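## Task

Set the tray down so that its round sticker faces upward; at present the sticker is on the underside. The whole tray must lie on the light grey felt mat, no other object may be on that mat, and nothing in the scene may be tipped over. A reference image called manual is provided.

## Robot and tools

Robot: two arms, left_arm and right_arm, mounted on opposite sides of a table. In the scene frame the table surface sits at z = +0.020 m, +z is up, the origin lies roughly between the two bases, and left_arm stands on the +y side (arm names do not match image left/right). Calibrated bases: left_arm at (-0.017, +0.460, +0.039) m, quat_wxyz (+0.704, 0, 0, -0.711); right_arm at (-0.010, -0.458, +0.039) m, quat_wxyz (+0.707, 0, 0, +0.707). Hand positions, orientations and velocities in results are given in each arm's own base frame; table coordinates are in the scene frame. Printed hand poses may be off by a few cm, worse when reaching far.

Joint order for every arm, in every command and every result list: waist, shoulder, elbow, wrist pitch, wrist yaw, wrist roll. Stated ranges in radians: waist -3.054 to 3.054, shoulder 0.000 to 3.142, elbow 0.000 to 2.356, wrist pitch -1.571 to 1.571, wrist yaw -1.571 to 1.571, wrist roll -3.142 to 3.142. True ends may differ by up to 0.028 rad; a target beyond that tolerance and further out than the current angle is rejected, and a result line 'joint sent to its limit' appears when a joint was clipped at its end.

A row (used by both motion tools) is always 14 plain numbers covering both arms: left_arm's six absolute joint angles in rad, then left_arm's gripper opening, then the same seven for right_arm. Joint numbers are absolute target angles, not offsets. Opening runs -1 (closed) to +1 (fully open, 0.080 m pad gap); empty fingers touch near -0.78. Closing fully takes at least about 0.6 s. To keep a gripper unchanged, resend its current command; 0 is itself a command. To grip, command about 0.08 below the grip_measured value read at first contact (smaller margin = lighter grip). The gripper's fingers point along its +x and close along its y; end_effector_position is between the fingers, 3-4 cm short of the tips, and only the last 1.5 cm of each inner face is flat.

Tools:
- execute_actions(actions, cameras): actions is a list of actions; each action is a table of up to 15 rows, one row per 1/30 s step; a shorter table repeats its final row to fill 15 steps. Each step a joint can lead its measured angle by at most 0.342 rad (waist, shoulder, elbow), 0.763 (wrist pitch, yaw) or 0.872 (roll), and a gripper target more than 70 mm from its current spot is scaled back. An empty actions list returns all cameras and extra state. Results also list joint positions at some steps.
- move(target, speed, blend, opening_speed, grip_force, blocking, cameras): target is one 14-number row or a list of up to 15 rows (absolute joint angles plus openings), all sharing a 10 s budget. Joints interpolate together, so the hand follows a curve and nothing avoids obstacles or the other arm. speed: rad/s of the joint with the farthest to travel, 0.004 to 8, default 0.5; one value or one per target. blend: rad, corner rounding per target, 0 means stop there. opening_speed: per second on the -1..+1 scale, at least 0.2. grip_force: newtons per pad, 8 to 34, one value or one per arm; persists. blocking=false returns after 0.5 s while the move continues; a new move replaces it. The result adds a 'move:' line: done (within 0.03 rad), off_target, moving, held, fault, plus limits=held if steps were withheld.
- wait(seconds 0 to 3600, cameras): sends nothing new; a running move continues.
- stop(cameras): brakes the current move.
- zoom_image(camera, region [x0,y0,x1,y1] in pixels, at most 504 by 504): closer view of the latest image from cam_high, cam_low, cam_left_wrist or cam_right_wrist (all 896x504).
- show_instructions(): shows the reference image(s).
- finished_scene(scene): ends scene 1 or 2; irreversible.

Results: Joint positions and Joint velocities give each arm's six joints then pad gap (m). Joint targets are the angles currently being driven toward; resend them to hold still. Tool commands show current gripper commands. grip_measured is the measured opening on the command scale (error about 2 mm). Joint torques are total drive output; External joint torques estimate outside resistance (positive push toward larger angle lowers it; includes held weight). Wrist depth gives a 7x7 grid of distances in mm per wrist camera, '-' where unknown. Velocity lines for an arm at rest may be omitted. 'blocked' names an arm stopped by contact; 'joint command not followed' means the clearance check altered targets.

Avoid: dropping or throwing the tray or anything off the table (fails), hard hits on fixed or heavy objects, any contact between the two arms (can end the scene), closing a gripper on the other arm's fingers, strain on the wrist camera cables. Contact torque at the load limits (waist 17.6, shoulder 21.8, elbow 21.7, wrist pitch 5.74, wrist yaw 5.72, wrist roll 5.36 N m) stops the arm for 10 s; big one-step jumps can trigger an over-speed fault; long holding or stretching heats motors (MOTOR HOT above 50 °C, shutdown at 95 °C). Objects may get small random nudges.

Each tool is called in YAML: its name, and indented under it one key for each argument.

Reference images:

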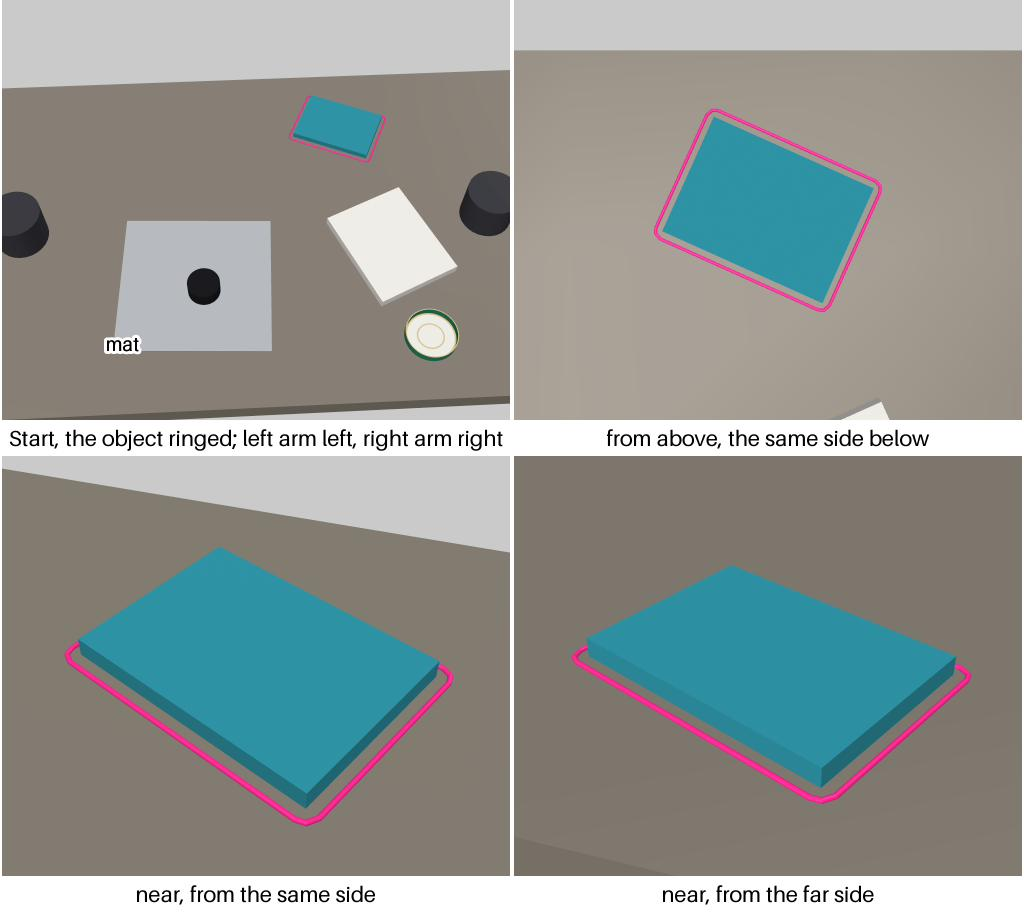

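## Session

execute_actions:
  actions: []

show_instructions:

Scene clock: 0.00 s.
left_arm: end_effector_position=(+0.0346, +0.3323, +0.2857) grip_measured=+1.000 end_effector_quat_wxyz=(+0.910, +0.091, +0.045, +0.402) | right_arm: end_effector_position=(+0.2803, -0.0132, +0.2838) grip_measured=+1.000 end_effector_quat_wxyz=(+0.922, -0.272, +0.015, +0.274)
Joint positions: left_arm=[1.863 1.173 0.698 0.458 1.03 0.217 0.08] | right_arm=[-0.524 0.924 0.761 -0.185 -1.027 -0.827 0.08]
Joint velocities: within noise
Joint torques (N m): no reading
External joint torques (N m): no reading
Heat: left arm: hottest shoulder 40 °C (+0.0 °C/min); right arm: hottest wrist pitch 40 °C (+0.0 °C/min).
Wrist depth (mm): cam_left_wrist=[- - 1444 - 2484 2004 - / - - 1582 692 2436 550 1882 / 1104 503 632 807 - 2238 542 / 398 462 556 690 779 2259 548 / 351 392 458 563 681 89 479 / - - 403 470 553 81 - / - 72 350 404 480 - -] | cam_right_wrist=[1305 1459 1895 2258 2427 - - / 1555 1546 1803 - 2650 - - / 1475 - - 2258 2382 2450 1997 / 1435 1082 1242 2318 2546 2885 - / 980 934 1056 1997 2571 2382 652 / - - 2061 1997 - 84 490 / - - 1396 1643 1546 - -]
Joint targets: left_arm=[1.863 1.171 0.702 0.460 1.031 0.217] | right_arm=[-0.524 0.923 0.761 -0.184 -1.028 -0.827]
Tool commands: left_gripper/opening=+1.0 right_gripper/opening=+1.0

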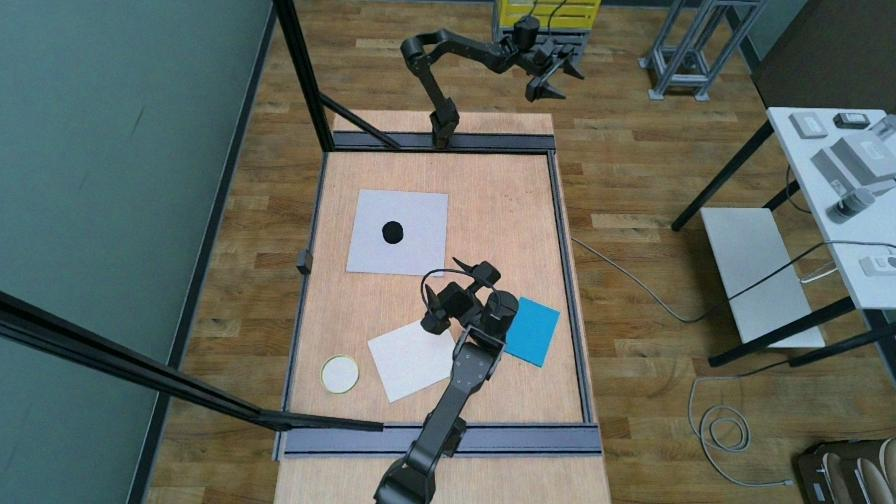

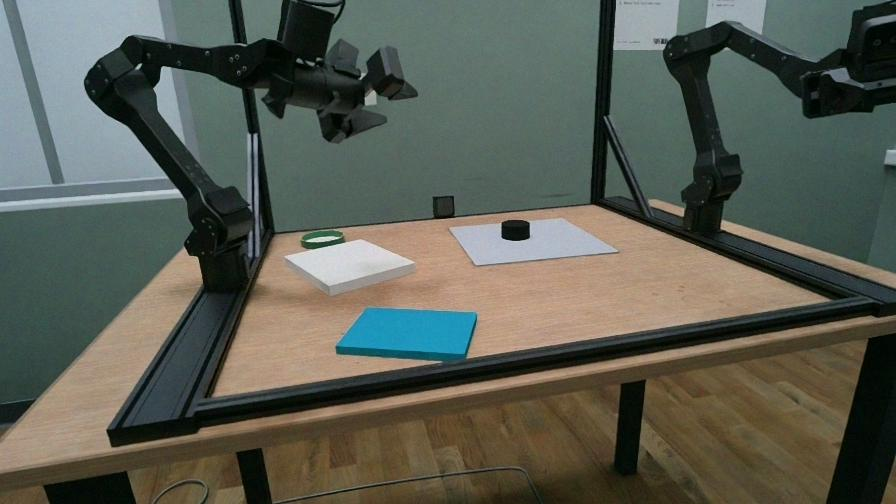

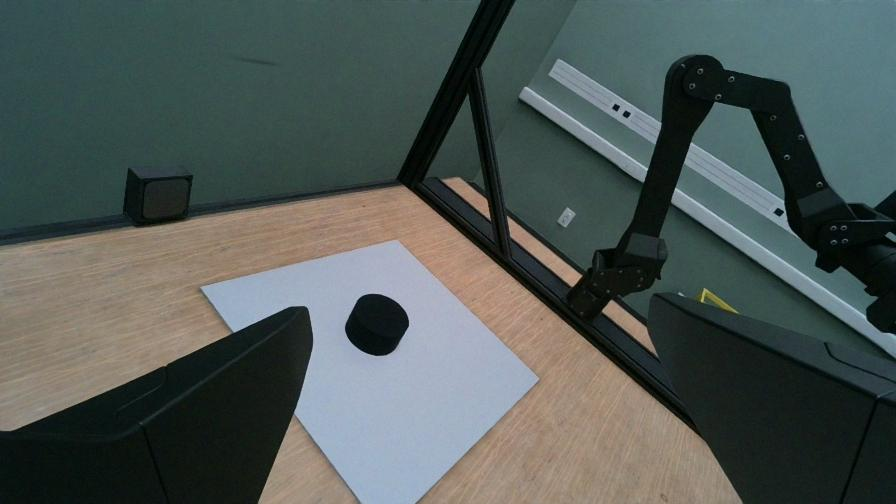

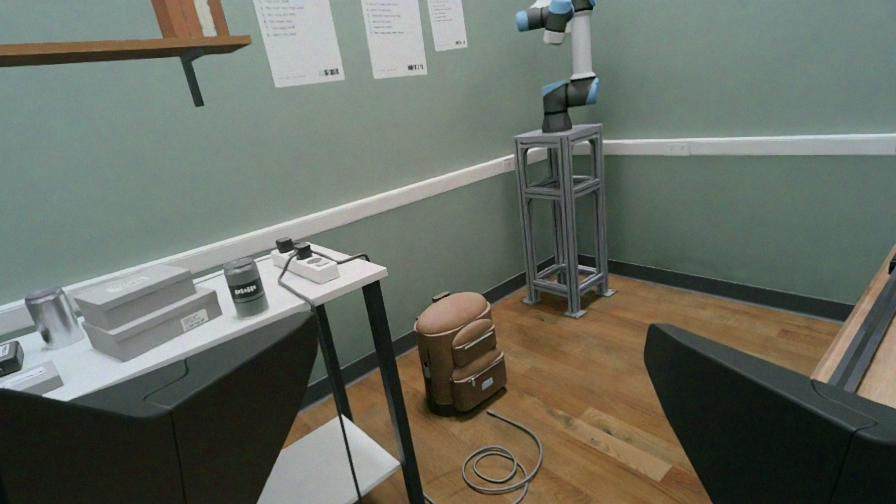

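Reference images for this scene: manual.

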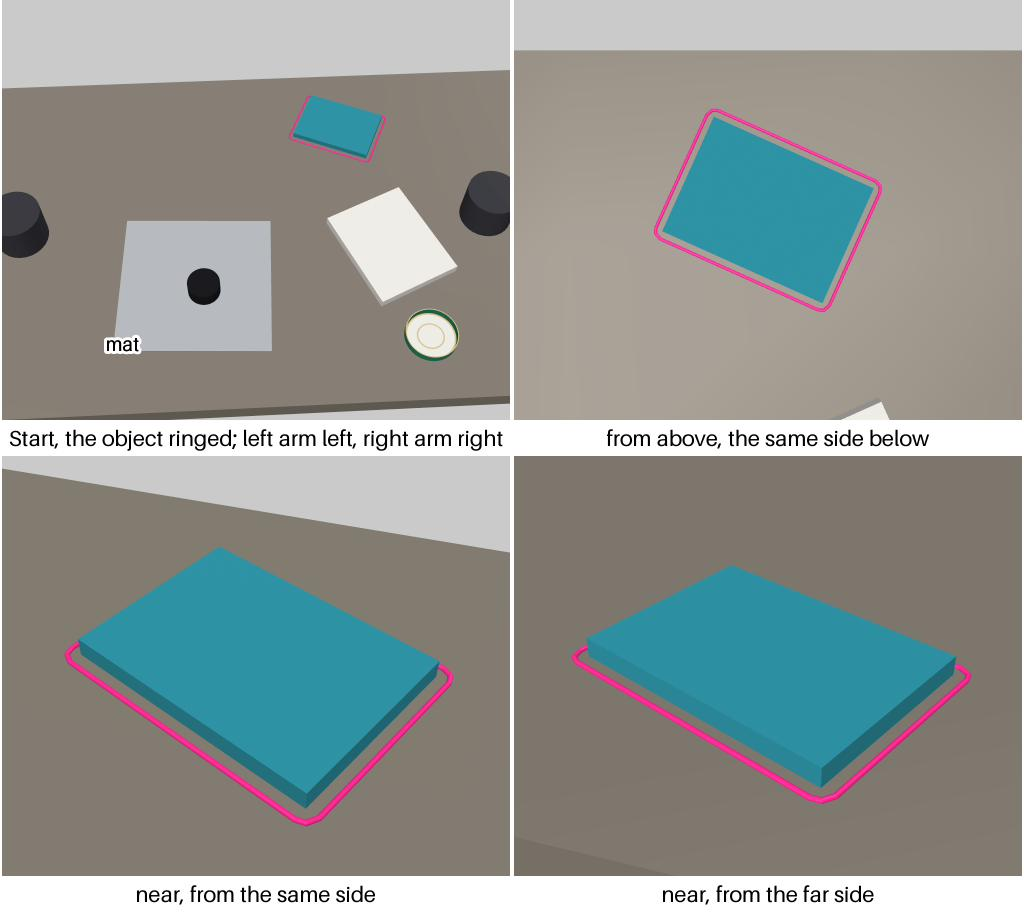

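move:
  target:
    - [0.4,1.3,1.0,-0.9,0,0,1,-0.978,1.6,1.5,-1.2,-0.3,-1.8,0.1]
    - [-0.4216,1.9871,1.7873,-1.3712,0,0,1,-0.978,2.2154,2.0574,-1.413,0,-2.1,0.1]
  speed: 1.2
  blend: 0.15
  cameras: ["cam_high","cam_low","cam_left_wrist","cam_right_wrist"]

Scene clock: 81.43 s.
left_arm: end_effector_position=(+0.3428, -0.1539, +0.1358) grip_measured=+1.000 end_effector_quat_wxyz=(+0.689, +0.148, +0.694, -0.149) | right_arm: end_effector_position=(+0.2395, -0.3541, +0.1213) grip_measured=+0.103 end_effector_quat_wxyz=(+0.601, -0.377, +0.598, +0.372)
Joint positions: left_arm=[-0.421 1.98 1.772 -1.369 0.002 0.003 0.08] | right_arm=[-0.977 2.197 2.044 -1.411 -0.003 -2.095 0.04]
Joint torques (N m): left_arm=[-0.04 -8.19 7.69 0.27 -0.11 -0.06] | right_arm=[-0.07 -8.22 8.95 0.22 0.02 -0.2]
External joint torques (N m): left_arm=[-0.12 0.17 2.25 -0.03 -0.09 -0.06] | right_arm=[-0.08 1.92 3.29 -0.07 0.07 -0.2]
Heat: left arm: hottest shoulder 42 °C (+0.0 °C/min); right arm: hottest wrist pitch 45 °C (+2.0 °C/min).
Wrist depth (mm): cam_left_wrist=[176 168 164 163 162 172 168 / 185 184 183 182 181 176 162 / 195 194 192 191 175 189 1022 / 206 204 203 185 203 1075 1071 / 215 216 188 1150 1129 1134 1129 / 215 - 82 1218 87 - 1189 / - - - 1314 76 69 -] | cam_right_wrist=[192 192 191 190 190 191 191 / 203 202 201 200 199 199 200 / 215 212 211 181 210 209 210 / 228 224 223 188 221 220 222 / 242 235 234 235 233 229 234 / - - 248 250 248 84 243 / - - 268 267 268 - -]
Joint targets: left_arm=[-0.422 1.987 1.787 -1.371 0.000 0.000] | right_arm=[-0.978 2.215 2.058 -1.413 0.000 -2.100]
move: done

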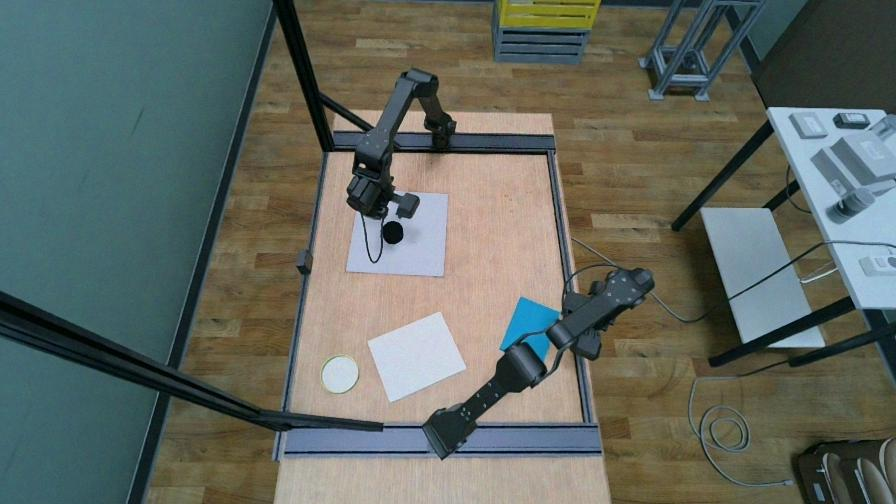

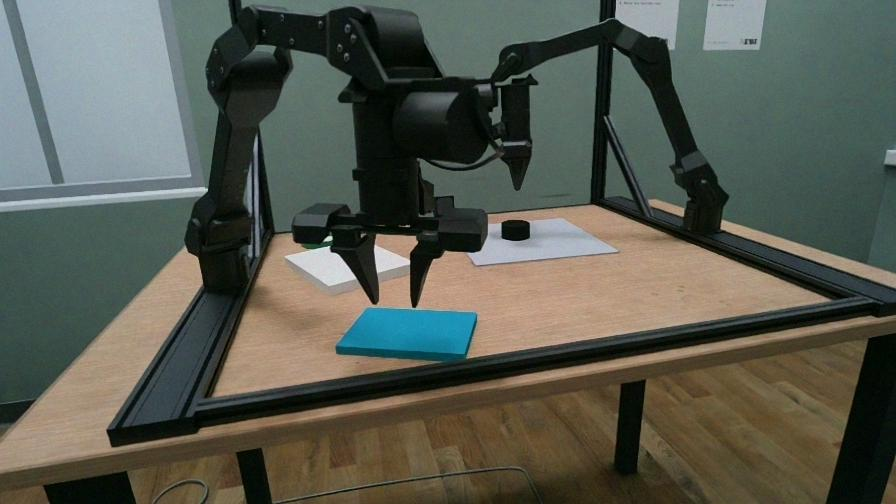

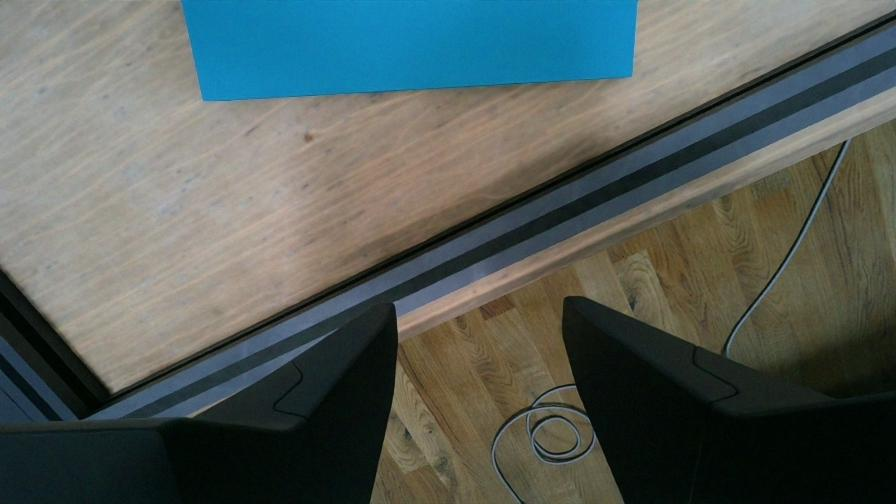

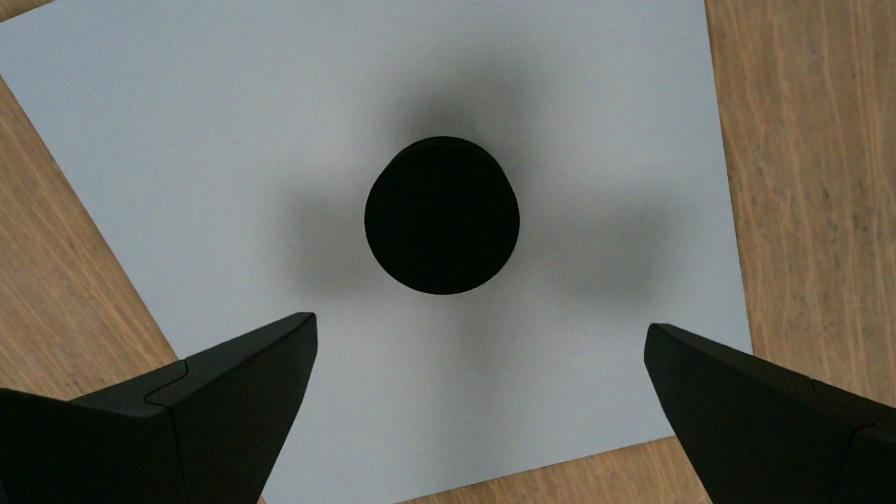

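move:
  target: [-0.393,2.0587,1.4469,-0.9592,0,0,1,-0.8934,2.203,1.6924,-1.0604,0,-2.069,0.1]
  speed: 0.3
  cameras: ["cam_left_wrist","cam_right_wrist"]

Scene clock: 111.73 s.
left_arm: end_effector_position=(+0.3515, -0.1474, +0.0308) grip_measured=+1.000 end_effector_quat_wxyz=(+0.697, +0.139, +0.689, -0.142) | right_arm: end_effector_position=(+0.2652, -0.3296, +0.0368) grip_measured=+0.103 end_effector_quat_wxyz=(+0.589, -0.399, +0.586, +0.386)
Joint positions: left_arm=[-0.396 2.053 1.455 -0.962 0.002 0.003 0.08] | right_arm=[-0.894 2.197 1.706 -1.062 -0.003 -2.072 0.04]
Joint torques (N m): left_arm=[0.24 -8.59 4.78 0.56 -0.1 -0.06] | right_arm=[0.08 -9.41 5.26 0.48 0.02 0.1]
External joint torques (N m): left_arm=[0.29 -0.03 -0.4 0.21 -0.09 -0.06] | right_arm=[0.05 0.57 -0.27 0.17 0.07 0.1]
Heat: left arm: hottest shoulder 48 °C (+6.0 °C/min); right arm: hottest shoulder 45 °C (+8.0 °C/min).
Wrist depth (mm): cam_left_wrist=[- 87 88 87 - 86 97 / - 92 91 92 90 91 101 / 96 96 96 96 95 96 107 / 114 114 114 113 113 113 111 / 121 121 117 120 117 111 99 / 128 127 82 125 106 - 101 / - - - 112 109 69 -] | cam_right_wrist=[- 95 95 95 94 93 93 / - 102 99 100 100 99 97 / - 105 105 103 103 104 104 / 111 111 109 79 107 108 108 / - 116 92 82 82 113 114 / - - - 87 - 84 118 / - - 95 91 128 129 -]
Joint targets: left_arm=[-0.393 2.059 1.447 -0.959 0.000 0.000] | right_arm=[-0.893 2.203 1.693 -1.060 0.000 -2.069]
move: done

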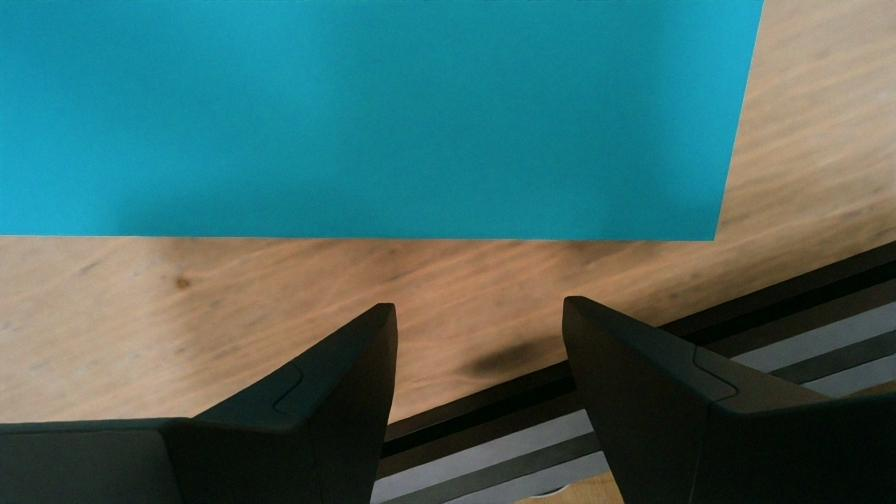

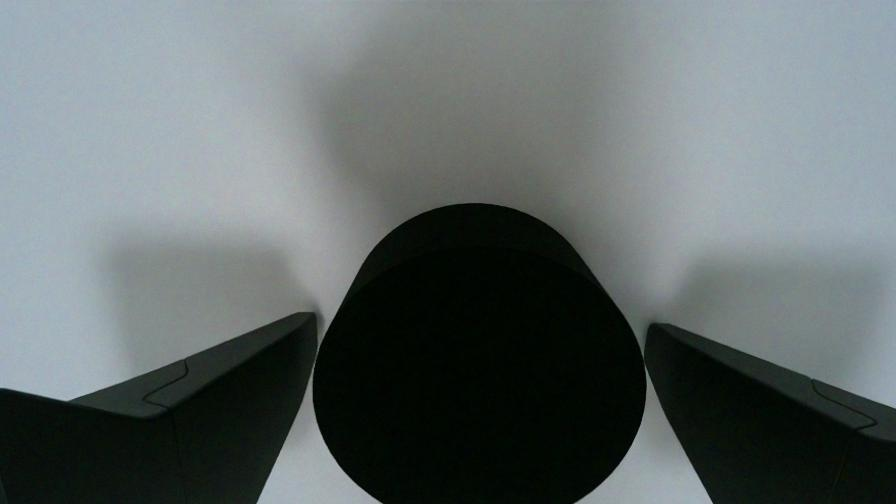

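move:
  target:
    - [-0.393,2.0587,1.4469,-0.9592,0,0,0.5,-0.8934,2.203,1.6924,-1.0604,0,-2.069,0.1]
    - [-0.393,1.9929,1.6372,-1.2153,0,0,0.5,-0.8934,2.203,1.6924,-1.0604,0,-2.069,0.1]
    - [0.9219,1.9929,1.6372,-1.2153,0,0,0.5,-0.4997,1.9974,1.354,-0.9376,0,-2.106,0.1]
  speed: [0.3,0.4,0.4]
  opening_speed: 1.0
  grip_force: [20,20]
  cameras: ["cam_high","cam_left_wrist","cam_right_wrist"]

Scene clock: 158.23 s.
left_arm: end_effector_position=(+0.2266, +0.2989, +0.0883) grip_measured=+0.542 end_effector_quat_wxyz=(+0.625, -0.318, +0.642, +0.309) | right_arm: end_effector_position=(+0.3174, -0.1738, +0.0242) grip_measured=+0.103 end_effector_quat_wxyz=(+0.492, -0.502, +0.494, +0.512)
Joint positions: left_arm=[0.922 2.007 1.622 -1.213 0.001 0.003 0.059] | right_arm=[-0.501 2.014 1.368 -0.939 -0.001 -2.101 0.04]
Joint torques (N m): left_arm=[-0.06 -10.65 7.62 0.24 -0.01 -0.05] | right_arm=[0.19 -10.38 4.78 0.42 -0.03 -0.17]
External joint torques (N m): left_arm=[-0.01 -2.22 2.28 -0.03 -0.01 -0.04] | right_arm=[0.17 -1.91 -0.45 0.16 0.02 -0.17]
Heat: left arm: hottest shoulder 55 °C (+9.1 °C/min); right arm: hottest shoulder 53 °C (+11.1 °C/min). Fold the left arm in close to its base, or ease its load, before you think long. Fold the right arm in close to its base, or ease its load, before you think long.
Wrist depth (mm): cam_left_wrist=[- 80 79 78 77 77 86 / 84 84 84 - 82 81 91 / - 88 87 86 85 85 95 / - 93 91 90 89 89 100 / 113 112 95 108 95 106 105 / 118 117 82 115 112 - 109 / - - - 123 120 69 -] | cam_right_wrist=[976 995 148 129 147 146 146 / 1014 159 138 156 155 154 153 / 1060 163 161 164 164 163 162 / 173 176 175 80 169 172 172 / 167 187 91 82 81 181 182 / 195 - - 87 - 83 191 / - - 89 94 - 81 -]
Joint targets: left_arm=[0.922 1.993 1.637 -1.215 0.000 0.000] | right_arm=[-0.500 1.997 1.354 -0.937 0.000 -2.106]
MOTOR HOT: the shoulder of the left arm reports 55 °C; the controller stops that arm at 95 °C. To cool a motor, set the load down, stop pushing, or move to a pose that needs little force.
MOTOR HOT: the shoulder of the right arm reports 53 °C; the controller stops that arm at 95 °C. To cool a motor, set the load down, stop pushing, or move to a pose that needs little force.
grip_force (N): 20, 20
move: done

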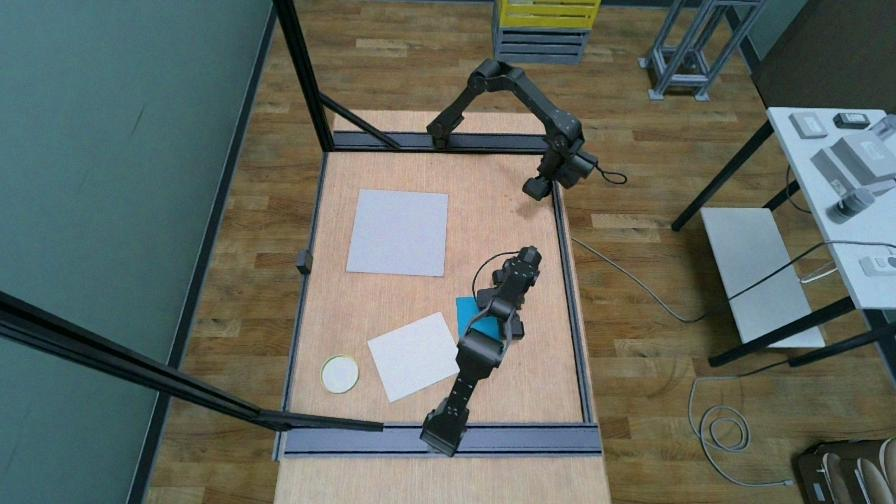

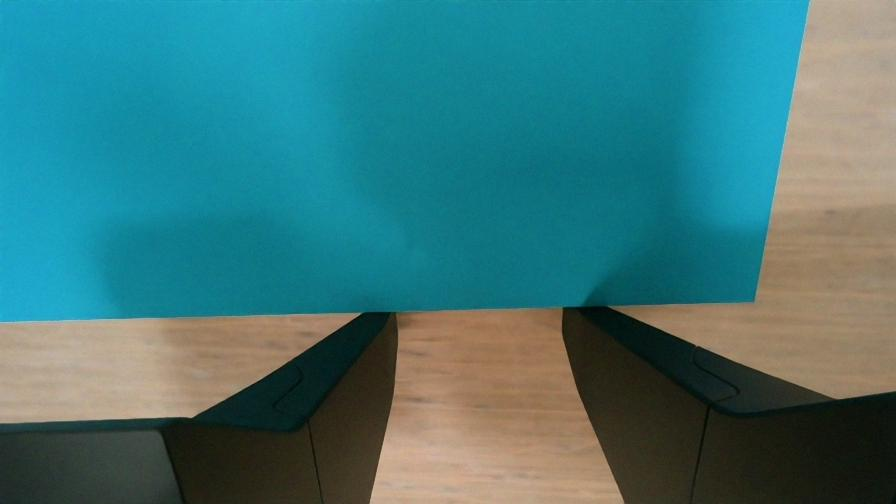

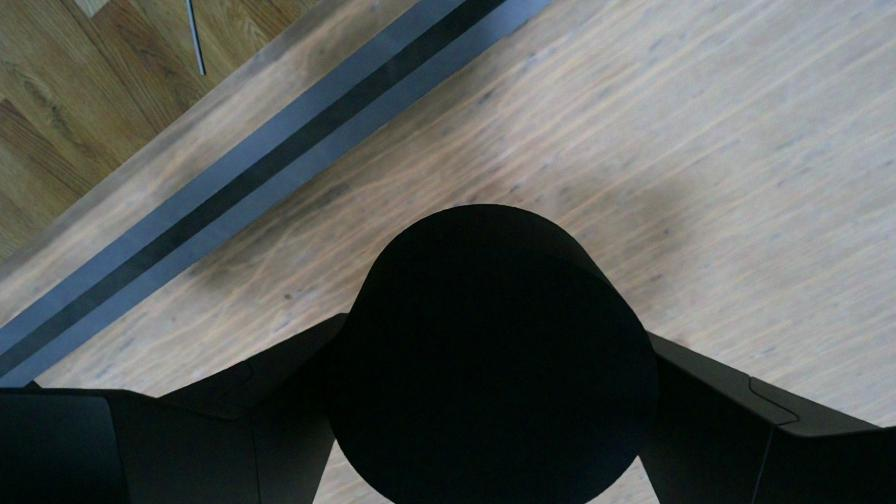

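move:
  target:
    - [0.9219,2.0587,1.44,-0.955,0,0,0.5,-0.575,1.9974,1.6,-1.18,0,-2.106,0.1]
    - [0.9219,2.0587,1.44,-0.955,0,0,0.95,-0.575,1.9974,1.6,-1.18,0,-2.106,0.1]
    - [0.9219,1.95,1.65,-1.27,0,0,0.95,-0.583,1.452,1.05,-1.15,0,-0.637,0.1]
    - [0.7,1.3,1.1,-1.1,0,0,0.0,-0.583,1.452,0.723,-0.842,0,-0.637,0.1]
  speed: [0.2,0.3,0.7,0.5]
  opening_speed: 1.0
  cameras: ["cam_high","cam_left_wrist","cam_right_wrist"]

Scene clock: 191.10 s.
left_arm: end_effector_position=(+0.1996, +0.1691, +0.1582) grip_measured=+0.003 end_effector_quat_wxyz=(+0.747, -0.208, +0.570, +0.273) | right_arm: end_effector_position=(+0.1794, -0.1176, +0.0297) grip_measured=+0.103 end_effector_quat_wxyz=(+0.707, -0.021, +0.707, +0.022)
Joint positions: left_arm=[0.703 1.31 1.11 -1.103 0.001 0.003 0.035] | right_arm=[-0.581 1.463 0.736 -0.844 -0.001 -0.641 0.04]
Joint torques (N m): left_arm=[-0.3 -5.55 5.39 0.99 -0.01 -0.06] | right_arm=[-0.14 -5.3 4.93 0.56 -0.03 0.12]
External joint torques (N m): left_arm=[-0.29 -1.59 -0.47 0.25 -0.01 -0.06] | right_arm=[-0.16 -0.94 -0.29 0.21 0.01 0.12]
Heat: left arm: hottest shoulder 56 °C (+3.0 °C/min); right arm: hottest shoulder 49 °C (+0.0 °C/min). Fold the left arm in close to its base, or ease its load, before you think long. Fold the right arm in close to its base, or ease its load, before you think long.
Wrist depth (mm): cam_left_wrist=[- 84 84 82 82 82 93 / - 89 88 88 88 88 98 / - 93 93 93 93 94 104 / - 96 112 112 111 111 111 / 99 99 116 119 116 117 118 / 106 105 82 128 124 - 125 / - - - 138 133 69 -] | cam_right_wrist=[1100 225 215 245 245 245 245 / 228 248 220 247 247 248 248 / 249 250 250 250 250 249 251 / 252 253 254 253 252 252 253 / 256 255 254 255 254 255 254 / - 257 - 259 95 256 255 / - - - 261 - - -]
Joint targets: left_arm=[0.700 1.300 1.100 -1.100 0.000 0.000] | right_arm=[-0.583 1.452 0.723 -0.842 0.000 -0.637]
MOTOR HOT: still on. The shoulder of the left arm reports 56 °C.
MOTOR HOT: still on. The shoulder of the right arm reports 49 °C.
grip_force (N): 20, 20
move: done

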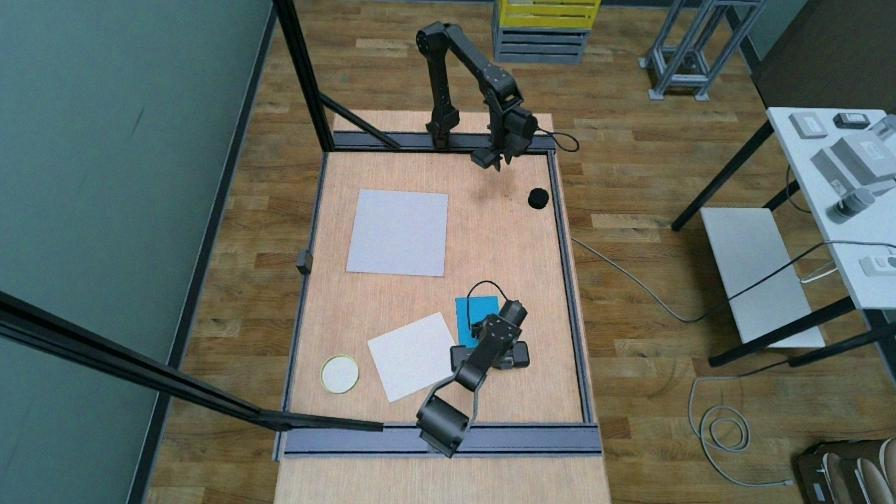

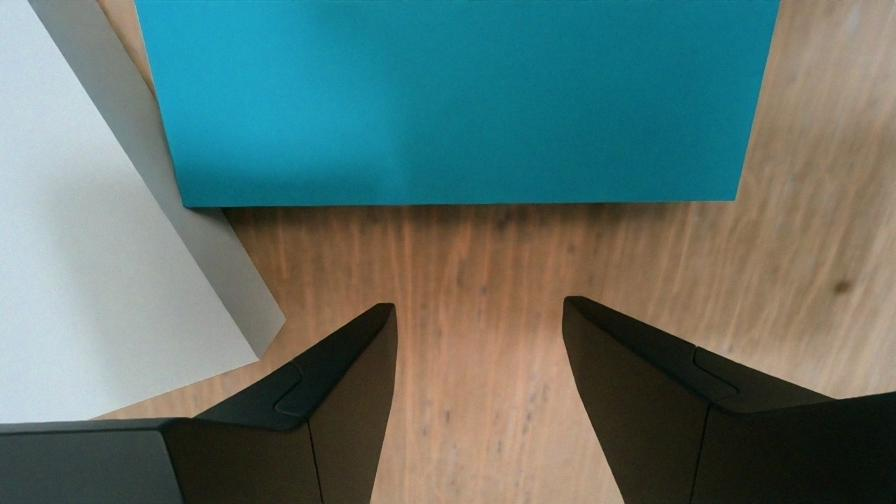

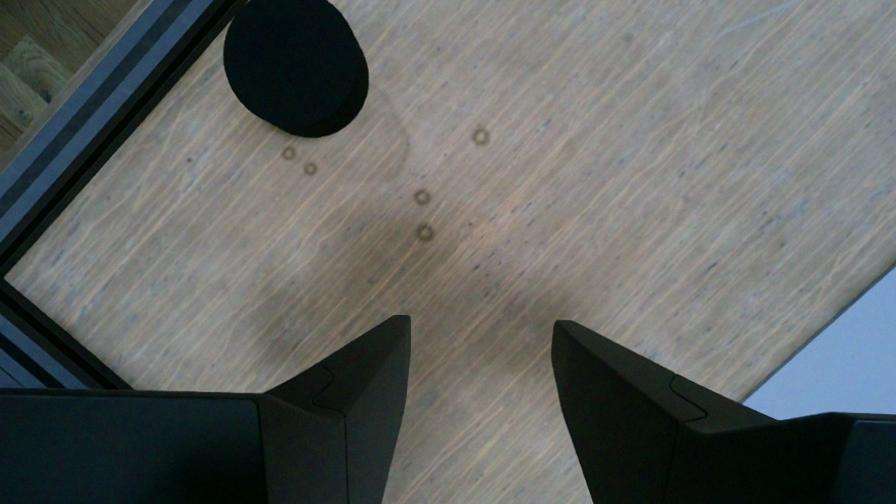

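move:
  target:
    - [0.7,1.1,0.9,-1.0,0,0,0.0,-0.413,1.6922,0.984,-0.863,0,-0.473,0.1]
    - [0.6,1.0,0.76,-0.96,0,0,-0.9,-0.3112,1.939,1.3,-0.9325,0,-0.371,0.1]
  speed: 0.3
  blend: 0.03
  cameras: ["cam_high","cam_left_wrist"]

Scene clock: 231.20 s.
left_arm: end_effector_position=(+0.1731, +0.1192, +0.1239) grip_measured=-0.752 end_effector_quat_wxyz=(+0.788, -0.167, +0.540, +0.244) | right_arm: end_effector_position=(+0.3278, -0.1058, +0.0360) grip_measured=+0.103 end_effector_quat_wxyz=(+0.708, -0.022, +0.705, +0.022)
Joint positions: left_arm=[0.603 1.007 0.77 -0.963 0.001 0.003 0.001] | right_arm=[-0.313 1.922 1.286 -0.931 -0.001 -0.375 0.04]
Joint torques (N m): left_arm=[-0.27 -3.28 5.49 1.13 -0.01 -0.04] | right_arm=[0.15 -5.97 8.52 0.34 -0.03 0.11]
External joint torques (N m): left_arm=[-0.29 -1.18 -0.58 0.22 0 -0.04] | right_arm=[0.13 2 3.13 -0.03 0 0.11]
Heat: left arm: hottest shoulder 48 °C (-6.1 °C/min); right arm: hottest shoulder 45 °C (-5.1 °C/min). Fold the left arm in close to its base, or ease its load, before you think long.
Wrist depth (mm): cam_left_wrist=[- 97 97 96 96 96 96 / 103 102 101 101 101 100 101 / 108 99 96 96 96 97 107 / 115 114 101 102 102 103 114 / 120 123 106 108 106 110 122 / 116 129 82 117 114 - 127 / - - - 126 124 69 -] | cam_right_wrist=[225 208 226 226 226 227 228 / 223 224 224 225 225 226 227 / 222 222 224 223 224 224 224 / 221 222 222 223 222 223 221 / 220 221 221 222 222 222 219 / 219 219 220 - 221 219 218 / - - - - - - -]
Joint targets: left_arm=[0.600 1.000 0.760 -0.960 0.000 0.000] | right_arm=[-0.311 1.939 1.300 -0.932 0.000 -0.371]
MOTOR HOT: still on. The shoulder of the left arm reports 48 °C.
MOTOR HOT: cleared for the motors of the right arm.
grip_force (N): 20, 20
move: done

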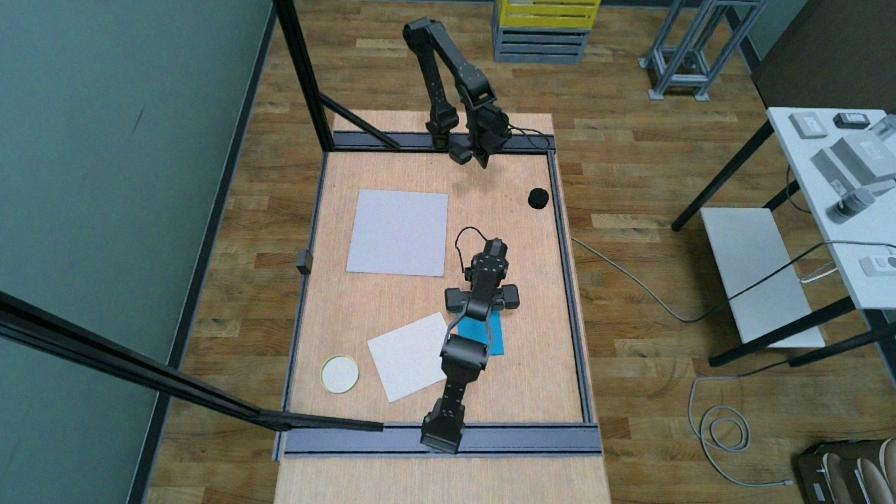

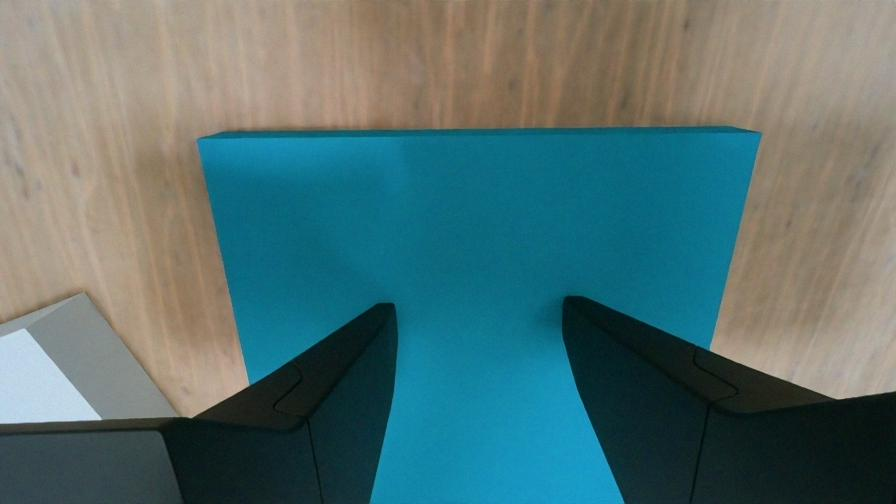

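move:
  target:
    - [0.6,1.0,0.76,-0.96,0,0,-0.9,-0.3112,1.939,1.5,-1.13,0,-0.371,0.1]
    - [0.6,1.0,0.76,-0.96,0,0,-0.9,-0.583,1.44,0.95,-1.08,0,-0.637,0.1]
    - [0.6,1.0,0.76,-0.96,0,0,-0.9,-0.583,1.4657,0.711,-0.8167,0,-0.637,0.1]
    - [0.6,1.0,0.76,-0.96,0,0,-0.9,-0.413,1.6987,0.9725,-0.8448,0,-0.473,0.1]
    - [0.6,1.0,0.76,-0.96,0,0,-0.9,-0.3112,1.939,1.2965,-0.9285,0,-0.371,0.1]
  speed: [0.5,0.7,0.4,0.2,0.25]
  blend: [0.1,0.1,0,0.03,0]
  cameras: ["cam_high","cam_left_wrist"]

Scene clock: 260.07 s.
left_arm: end_effector_position=(+0.1731, +0.1192, +0.1239) grip_measured=-0.752 end_effector_quat_wxyz=(+0.788, -0.167, +0.540, +0.244) | right_arm: end_effector_position=(+0.3275, -0.1057, +0.0352) grip_measured=+0.103 end_effector_quat_wxyz=(+0.708, -0.022, +0.705, +0.022)
Joint positions: left_arm=[0.603 1.007 0.77 -0.963 0.001 0.003 0.001] | right_arm=[-0.313 1.922 1.282 -0.927 -0.001 -0.375 0.04]
Joint torques (N m): left_arm=[-0.25 -3.27 5.52 1.12 -0.02 -0.05] | right_arm=[0.23 -5.93 8.56 0.34 -0.04 0.13]
External joint torques (N m): left_arm=[-0.24 -1.18 -0.47 0.24 -0.02 -0.05] | right_arm=[0.29 2.1 3.16 -0.02 -0.02 0.13]
Heat: left arm: hottest shoulder 43 °C (-10.2 °C/min); right arm: hottest shoulder 45 °C (-3.0 °C/min).
Wrist depth (mm): cam_left_wrist=[- 85 86 84 84 84 95 / 102 91 90 91 90 98 100 / 108 96 95 95 95 96 107 / 114 112 100 101 101 104 113 / 121 121 106 107 105 118 121 / 116 127 83 116 113 - 126 / - - - 141 139 69 -] | cam_right_wrist=[224 201 226 226 227 228 228 / 223 224 224 225 226 226 226 / 222 222 223 223 224 225 224 / 221 222 221 223 223 224 220 / 219 220 221 221 222 222 220 / 219 220 220 - 220 219 218 / - - - - - - -]
Joint targets: left_arm=[0.600 1.000 0.760 -0.960 0.000 0.000] | right_arm=[-0.311 1.939 1.296 -0.929 0.000 -0.371]
MOTOR HOT: cleared for the motors of the left arm.
grip_force (N): 20, 20
move: done; blend cut to 0 rad at target 1

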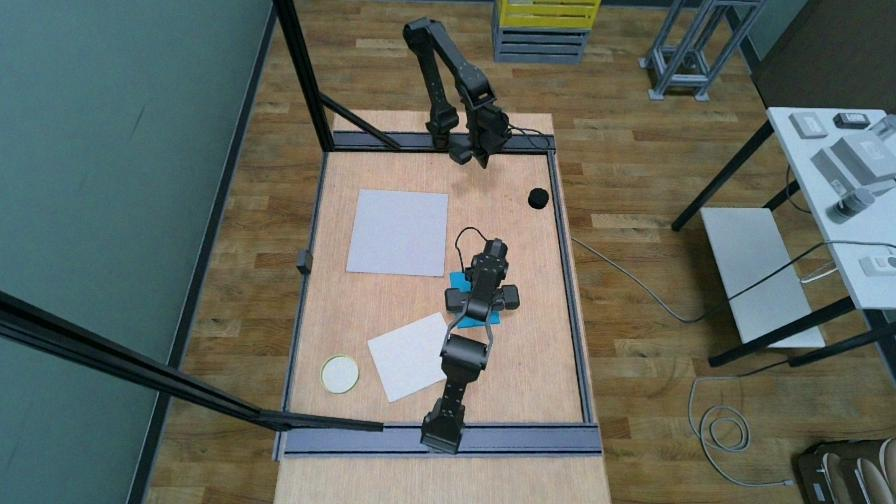

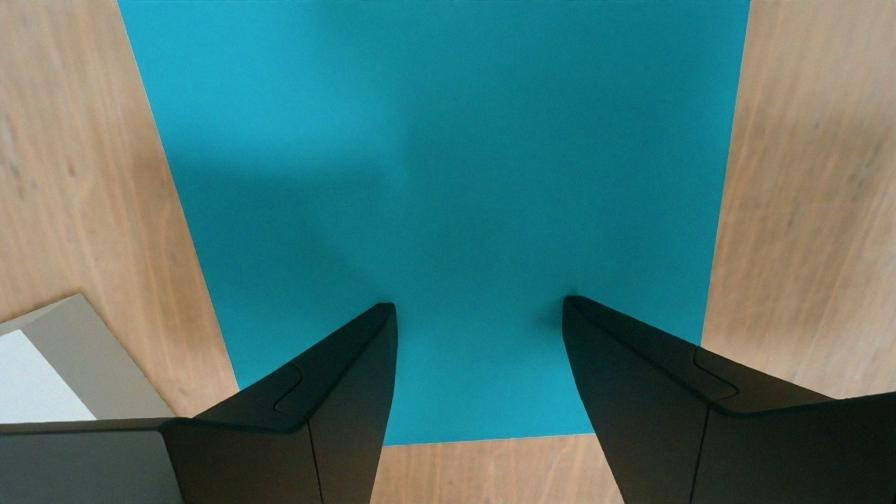

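move:
  target:
    - [0.5,1.3,1.1,-1.1,0,1.2,-0.9,-0.3112,1.9,1.45,-1.1,0,-0.371,-0.9]
    - [0.1372,2.0152,1.6839,-1.0187,0,3.127,-0.9,-0.3067,1.42,0.95,-0.88,0,-0.45,-0.9]
    - [0.1372,2.0883,1.4661,-0.7278,0,3.127,-0.9,-0.3067,1.4603,0.6881,-0.5778,0,-0.45,-0.9]
  speed: [0.9,0.8,0.4]
  blend: [0.1,0.05,0]
  cameras: ["cam_high","cam_low","cam_left_wrist"]

zoom_image:
  camera: "cam_high"
  region: [410, 220, 530, 350]

Scene clock: 355.90 s.
left_arm: end_effector_position=(+0.4307, +0.0597, +0.0302) grip_measured=-0.752 end_effector_quat_wxyz=(+0.050, +0.782, +0.060, -0.619) | right_arm: end_effector_position=(+0.2484, -0.0792, +0.0308) grip_measured=-0.764 end_effector_quat_wxyz=(+0.780, -0.079, +0.621, +0.017)
Joint positions: left_arm=[0.138 2.084 1.474 -0.73 0.001 3.122 0.001] | right_arm=[-0.309 1.45 0.701 -0.58 -0.001 -0.446 0.001]
Joint torques (N m): left_arm=[-0.09 -9.06 4.79 0.83 -0.02 0.2] | right_arm=[0.33 -3.18 5.33 1.02 -0.02 -0.13]
External joint torques (N m): left_arm=[-0.15 -0.04 -0.61 0.25 -0.01 0.21] | right_arm=[0.33 1.4 -0.17 0.28 0 -0.14]
Heat: left arm: hottest shoulder 39 °C (-1.0 °C/min); right arm: hottest shoulder 44 °C (-1.0 °C/min).
Wrist depth (mm): cam_left_wrist=[83 101 102 94 97 100 102 / - 103 104 97 100 102 105 / - 89 107 111 103 116 120 / - 91 111 114 117 120 124 / - 93 114 115 120 124 127 / - 95 112 67 - 126 130 / - - - - - - -] | cam_right_wrist=[- - 85 85 85 86 85 / - 88 91 90 91 91 91 / - 94 98 98 98 98 99 / 105 105 107 107 107 107 107 / - 113 117 114 117 117 116 / - 122 124 - 124 126 128 / - - - - - - -]
Joint targets: left_arm=[0.137 2.088 1.466 -0.728 0.000 3.127] | right_arm=[-0.307 1.460 0.688 -0.578 0.000 -0.450]
grip_force (N): 20, 20
move: done

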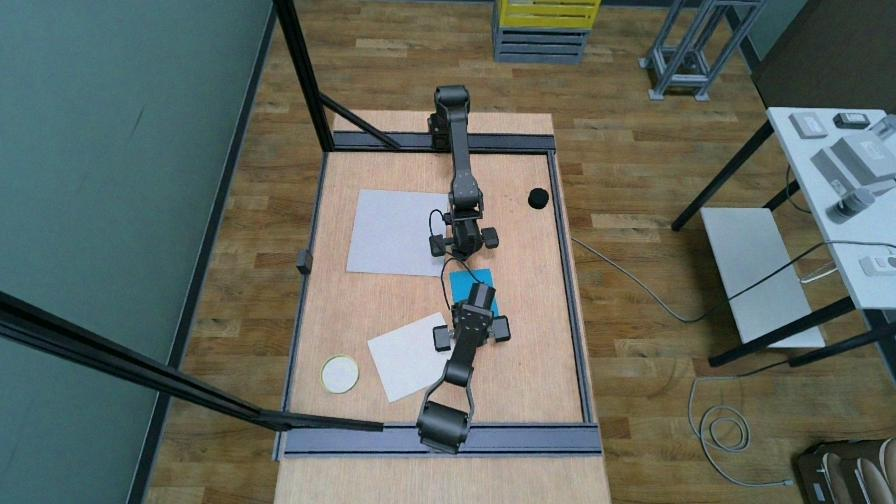

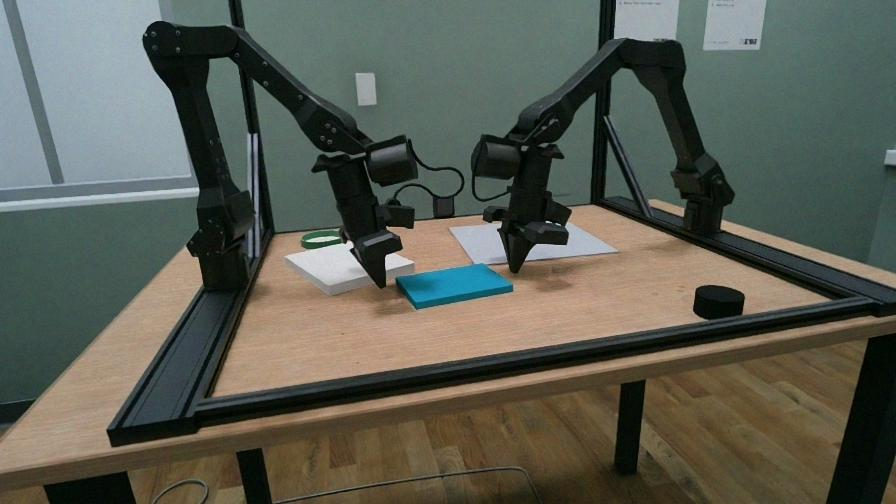

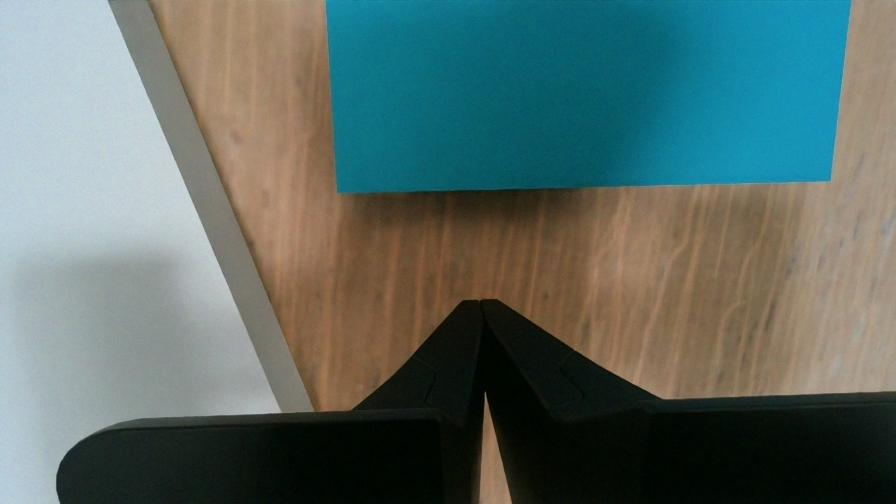

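Scaled by 3.877.

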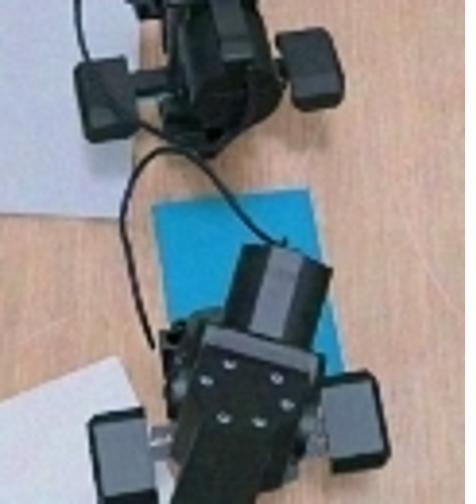

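move:
  target: [0.1383,2.2439,1.7186,-0.8247,0,3.127,-0.9,-0.243,1.6192,0.8409,-0.5717,0,-0.39,-0.9]
  speed: 0.12
  grip_force: [30,30]
  cameras: ["cam_low","cam_left_wrist"]

Scene clock: 370.40 s.
left_arm: end_effector_position=(+0.4614, +0.0640, +0.0288) grip_measured=-0.752 end_effector_quat_wxyz=(+0.051, +0.773, +0.059, -0.630) | right_arm: end_effector_position=(+0.2773, -0.0714, +0.0220) grip_measured=-0.764 end_effector_quat_wxyz=(+0.767, -0.074, +0.636, +0.027)
Joint positions: left_arm=[0.138 2.221 1.695 -0.842 0.001 3.123 0.001] | right_arm=[-0.25 1.602 0.814 -0.586 0.004 -0.394 0.001]
Joint torques (N m): left_arm=[0.04 -7.97 8.83 1.72 -0.01 0.17] | right_arm=[0.7 -3.54 10.02 1.89 -0.18 0.12]
External joint torques (N m): left_arm=[0.02 2.09 3.26 1.16 -0.01 0.17] | right_arm=[0.68 2.02 4.72 1.24 -0.16 0.12]
Heat: left arm: hottest shoulder 44 °C (+5.1 °C/min); right arm: hottest shoulder 42 °C (-3.0 °C/min).
Wrist depth (mm): cam_left_wrist=[90 91 92 83 85 87 89 / - 93 94 86 88 90 91 / - 96 97 89 91 93 94 / - 98 101 91 94 96 99 / - 86 105 93 109 112 115 / - 88 107 67 - 115 118 / - - - - - - -] | cam_right_wrist=[- 84 85 85 85 86 85 / - 88 90 89 91 91 91 / - 95 97 97 97 97 97 / 103 104 105 105 105 107 105 / - 112 114 110 114 114 114 / - 122 - - - 118 123 / - - - - - - -]
Joint targets: left_arm=[0.138 2.244 1.718 -0.825 0.000 3.127] | right_arm=[-0.243 1.619 0.841 -0.572 0.000 -0.390]
grip_force (N): 30, 30
move: done

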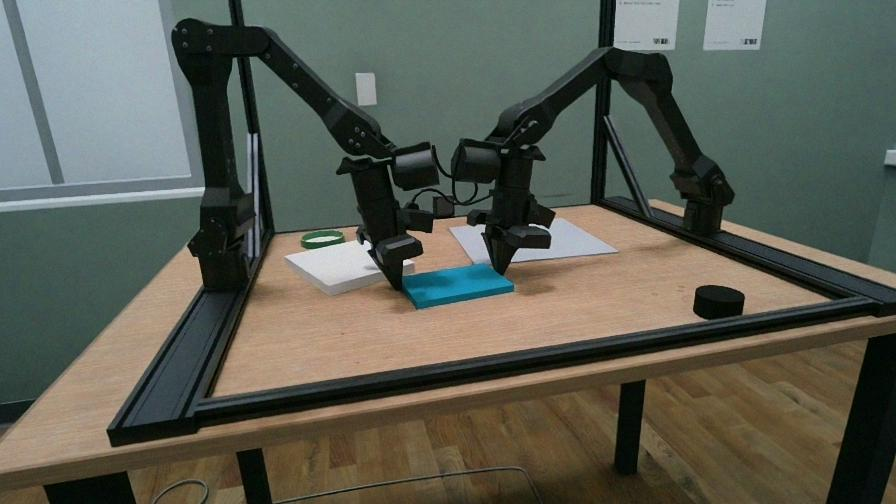

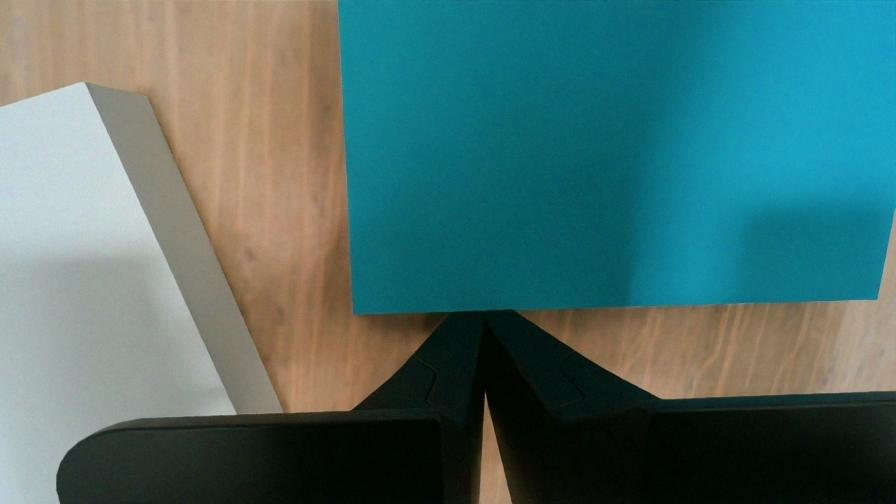

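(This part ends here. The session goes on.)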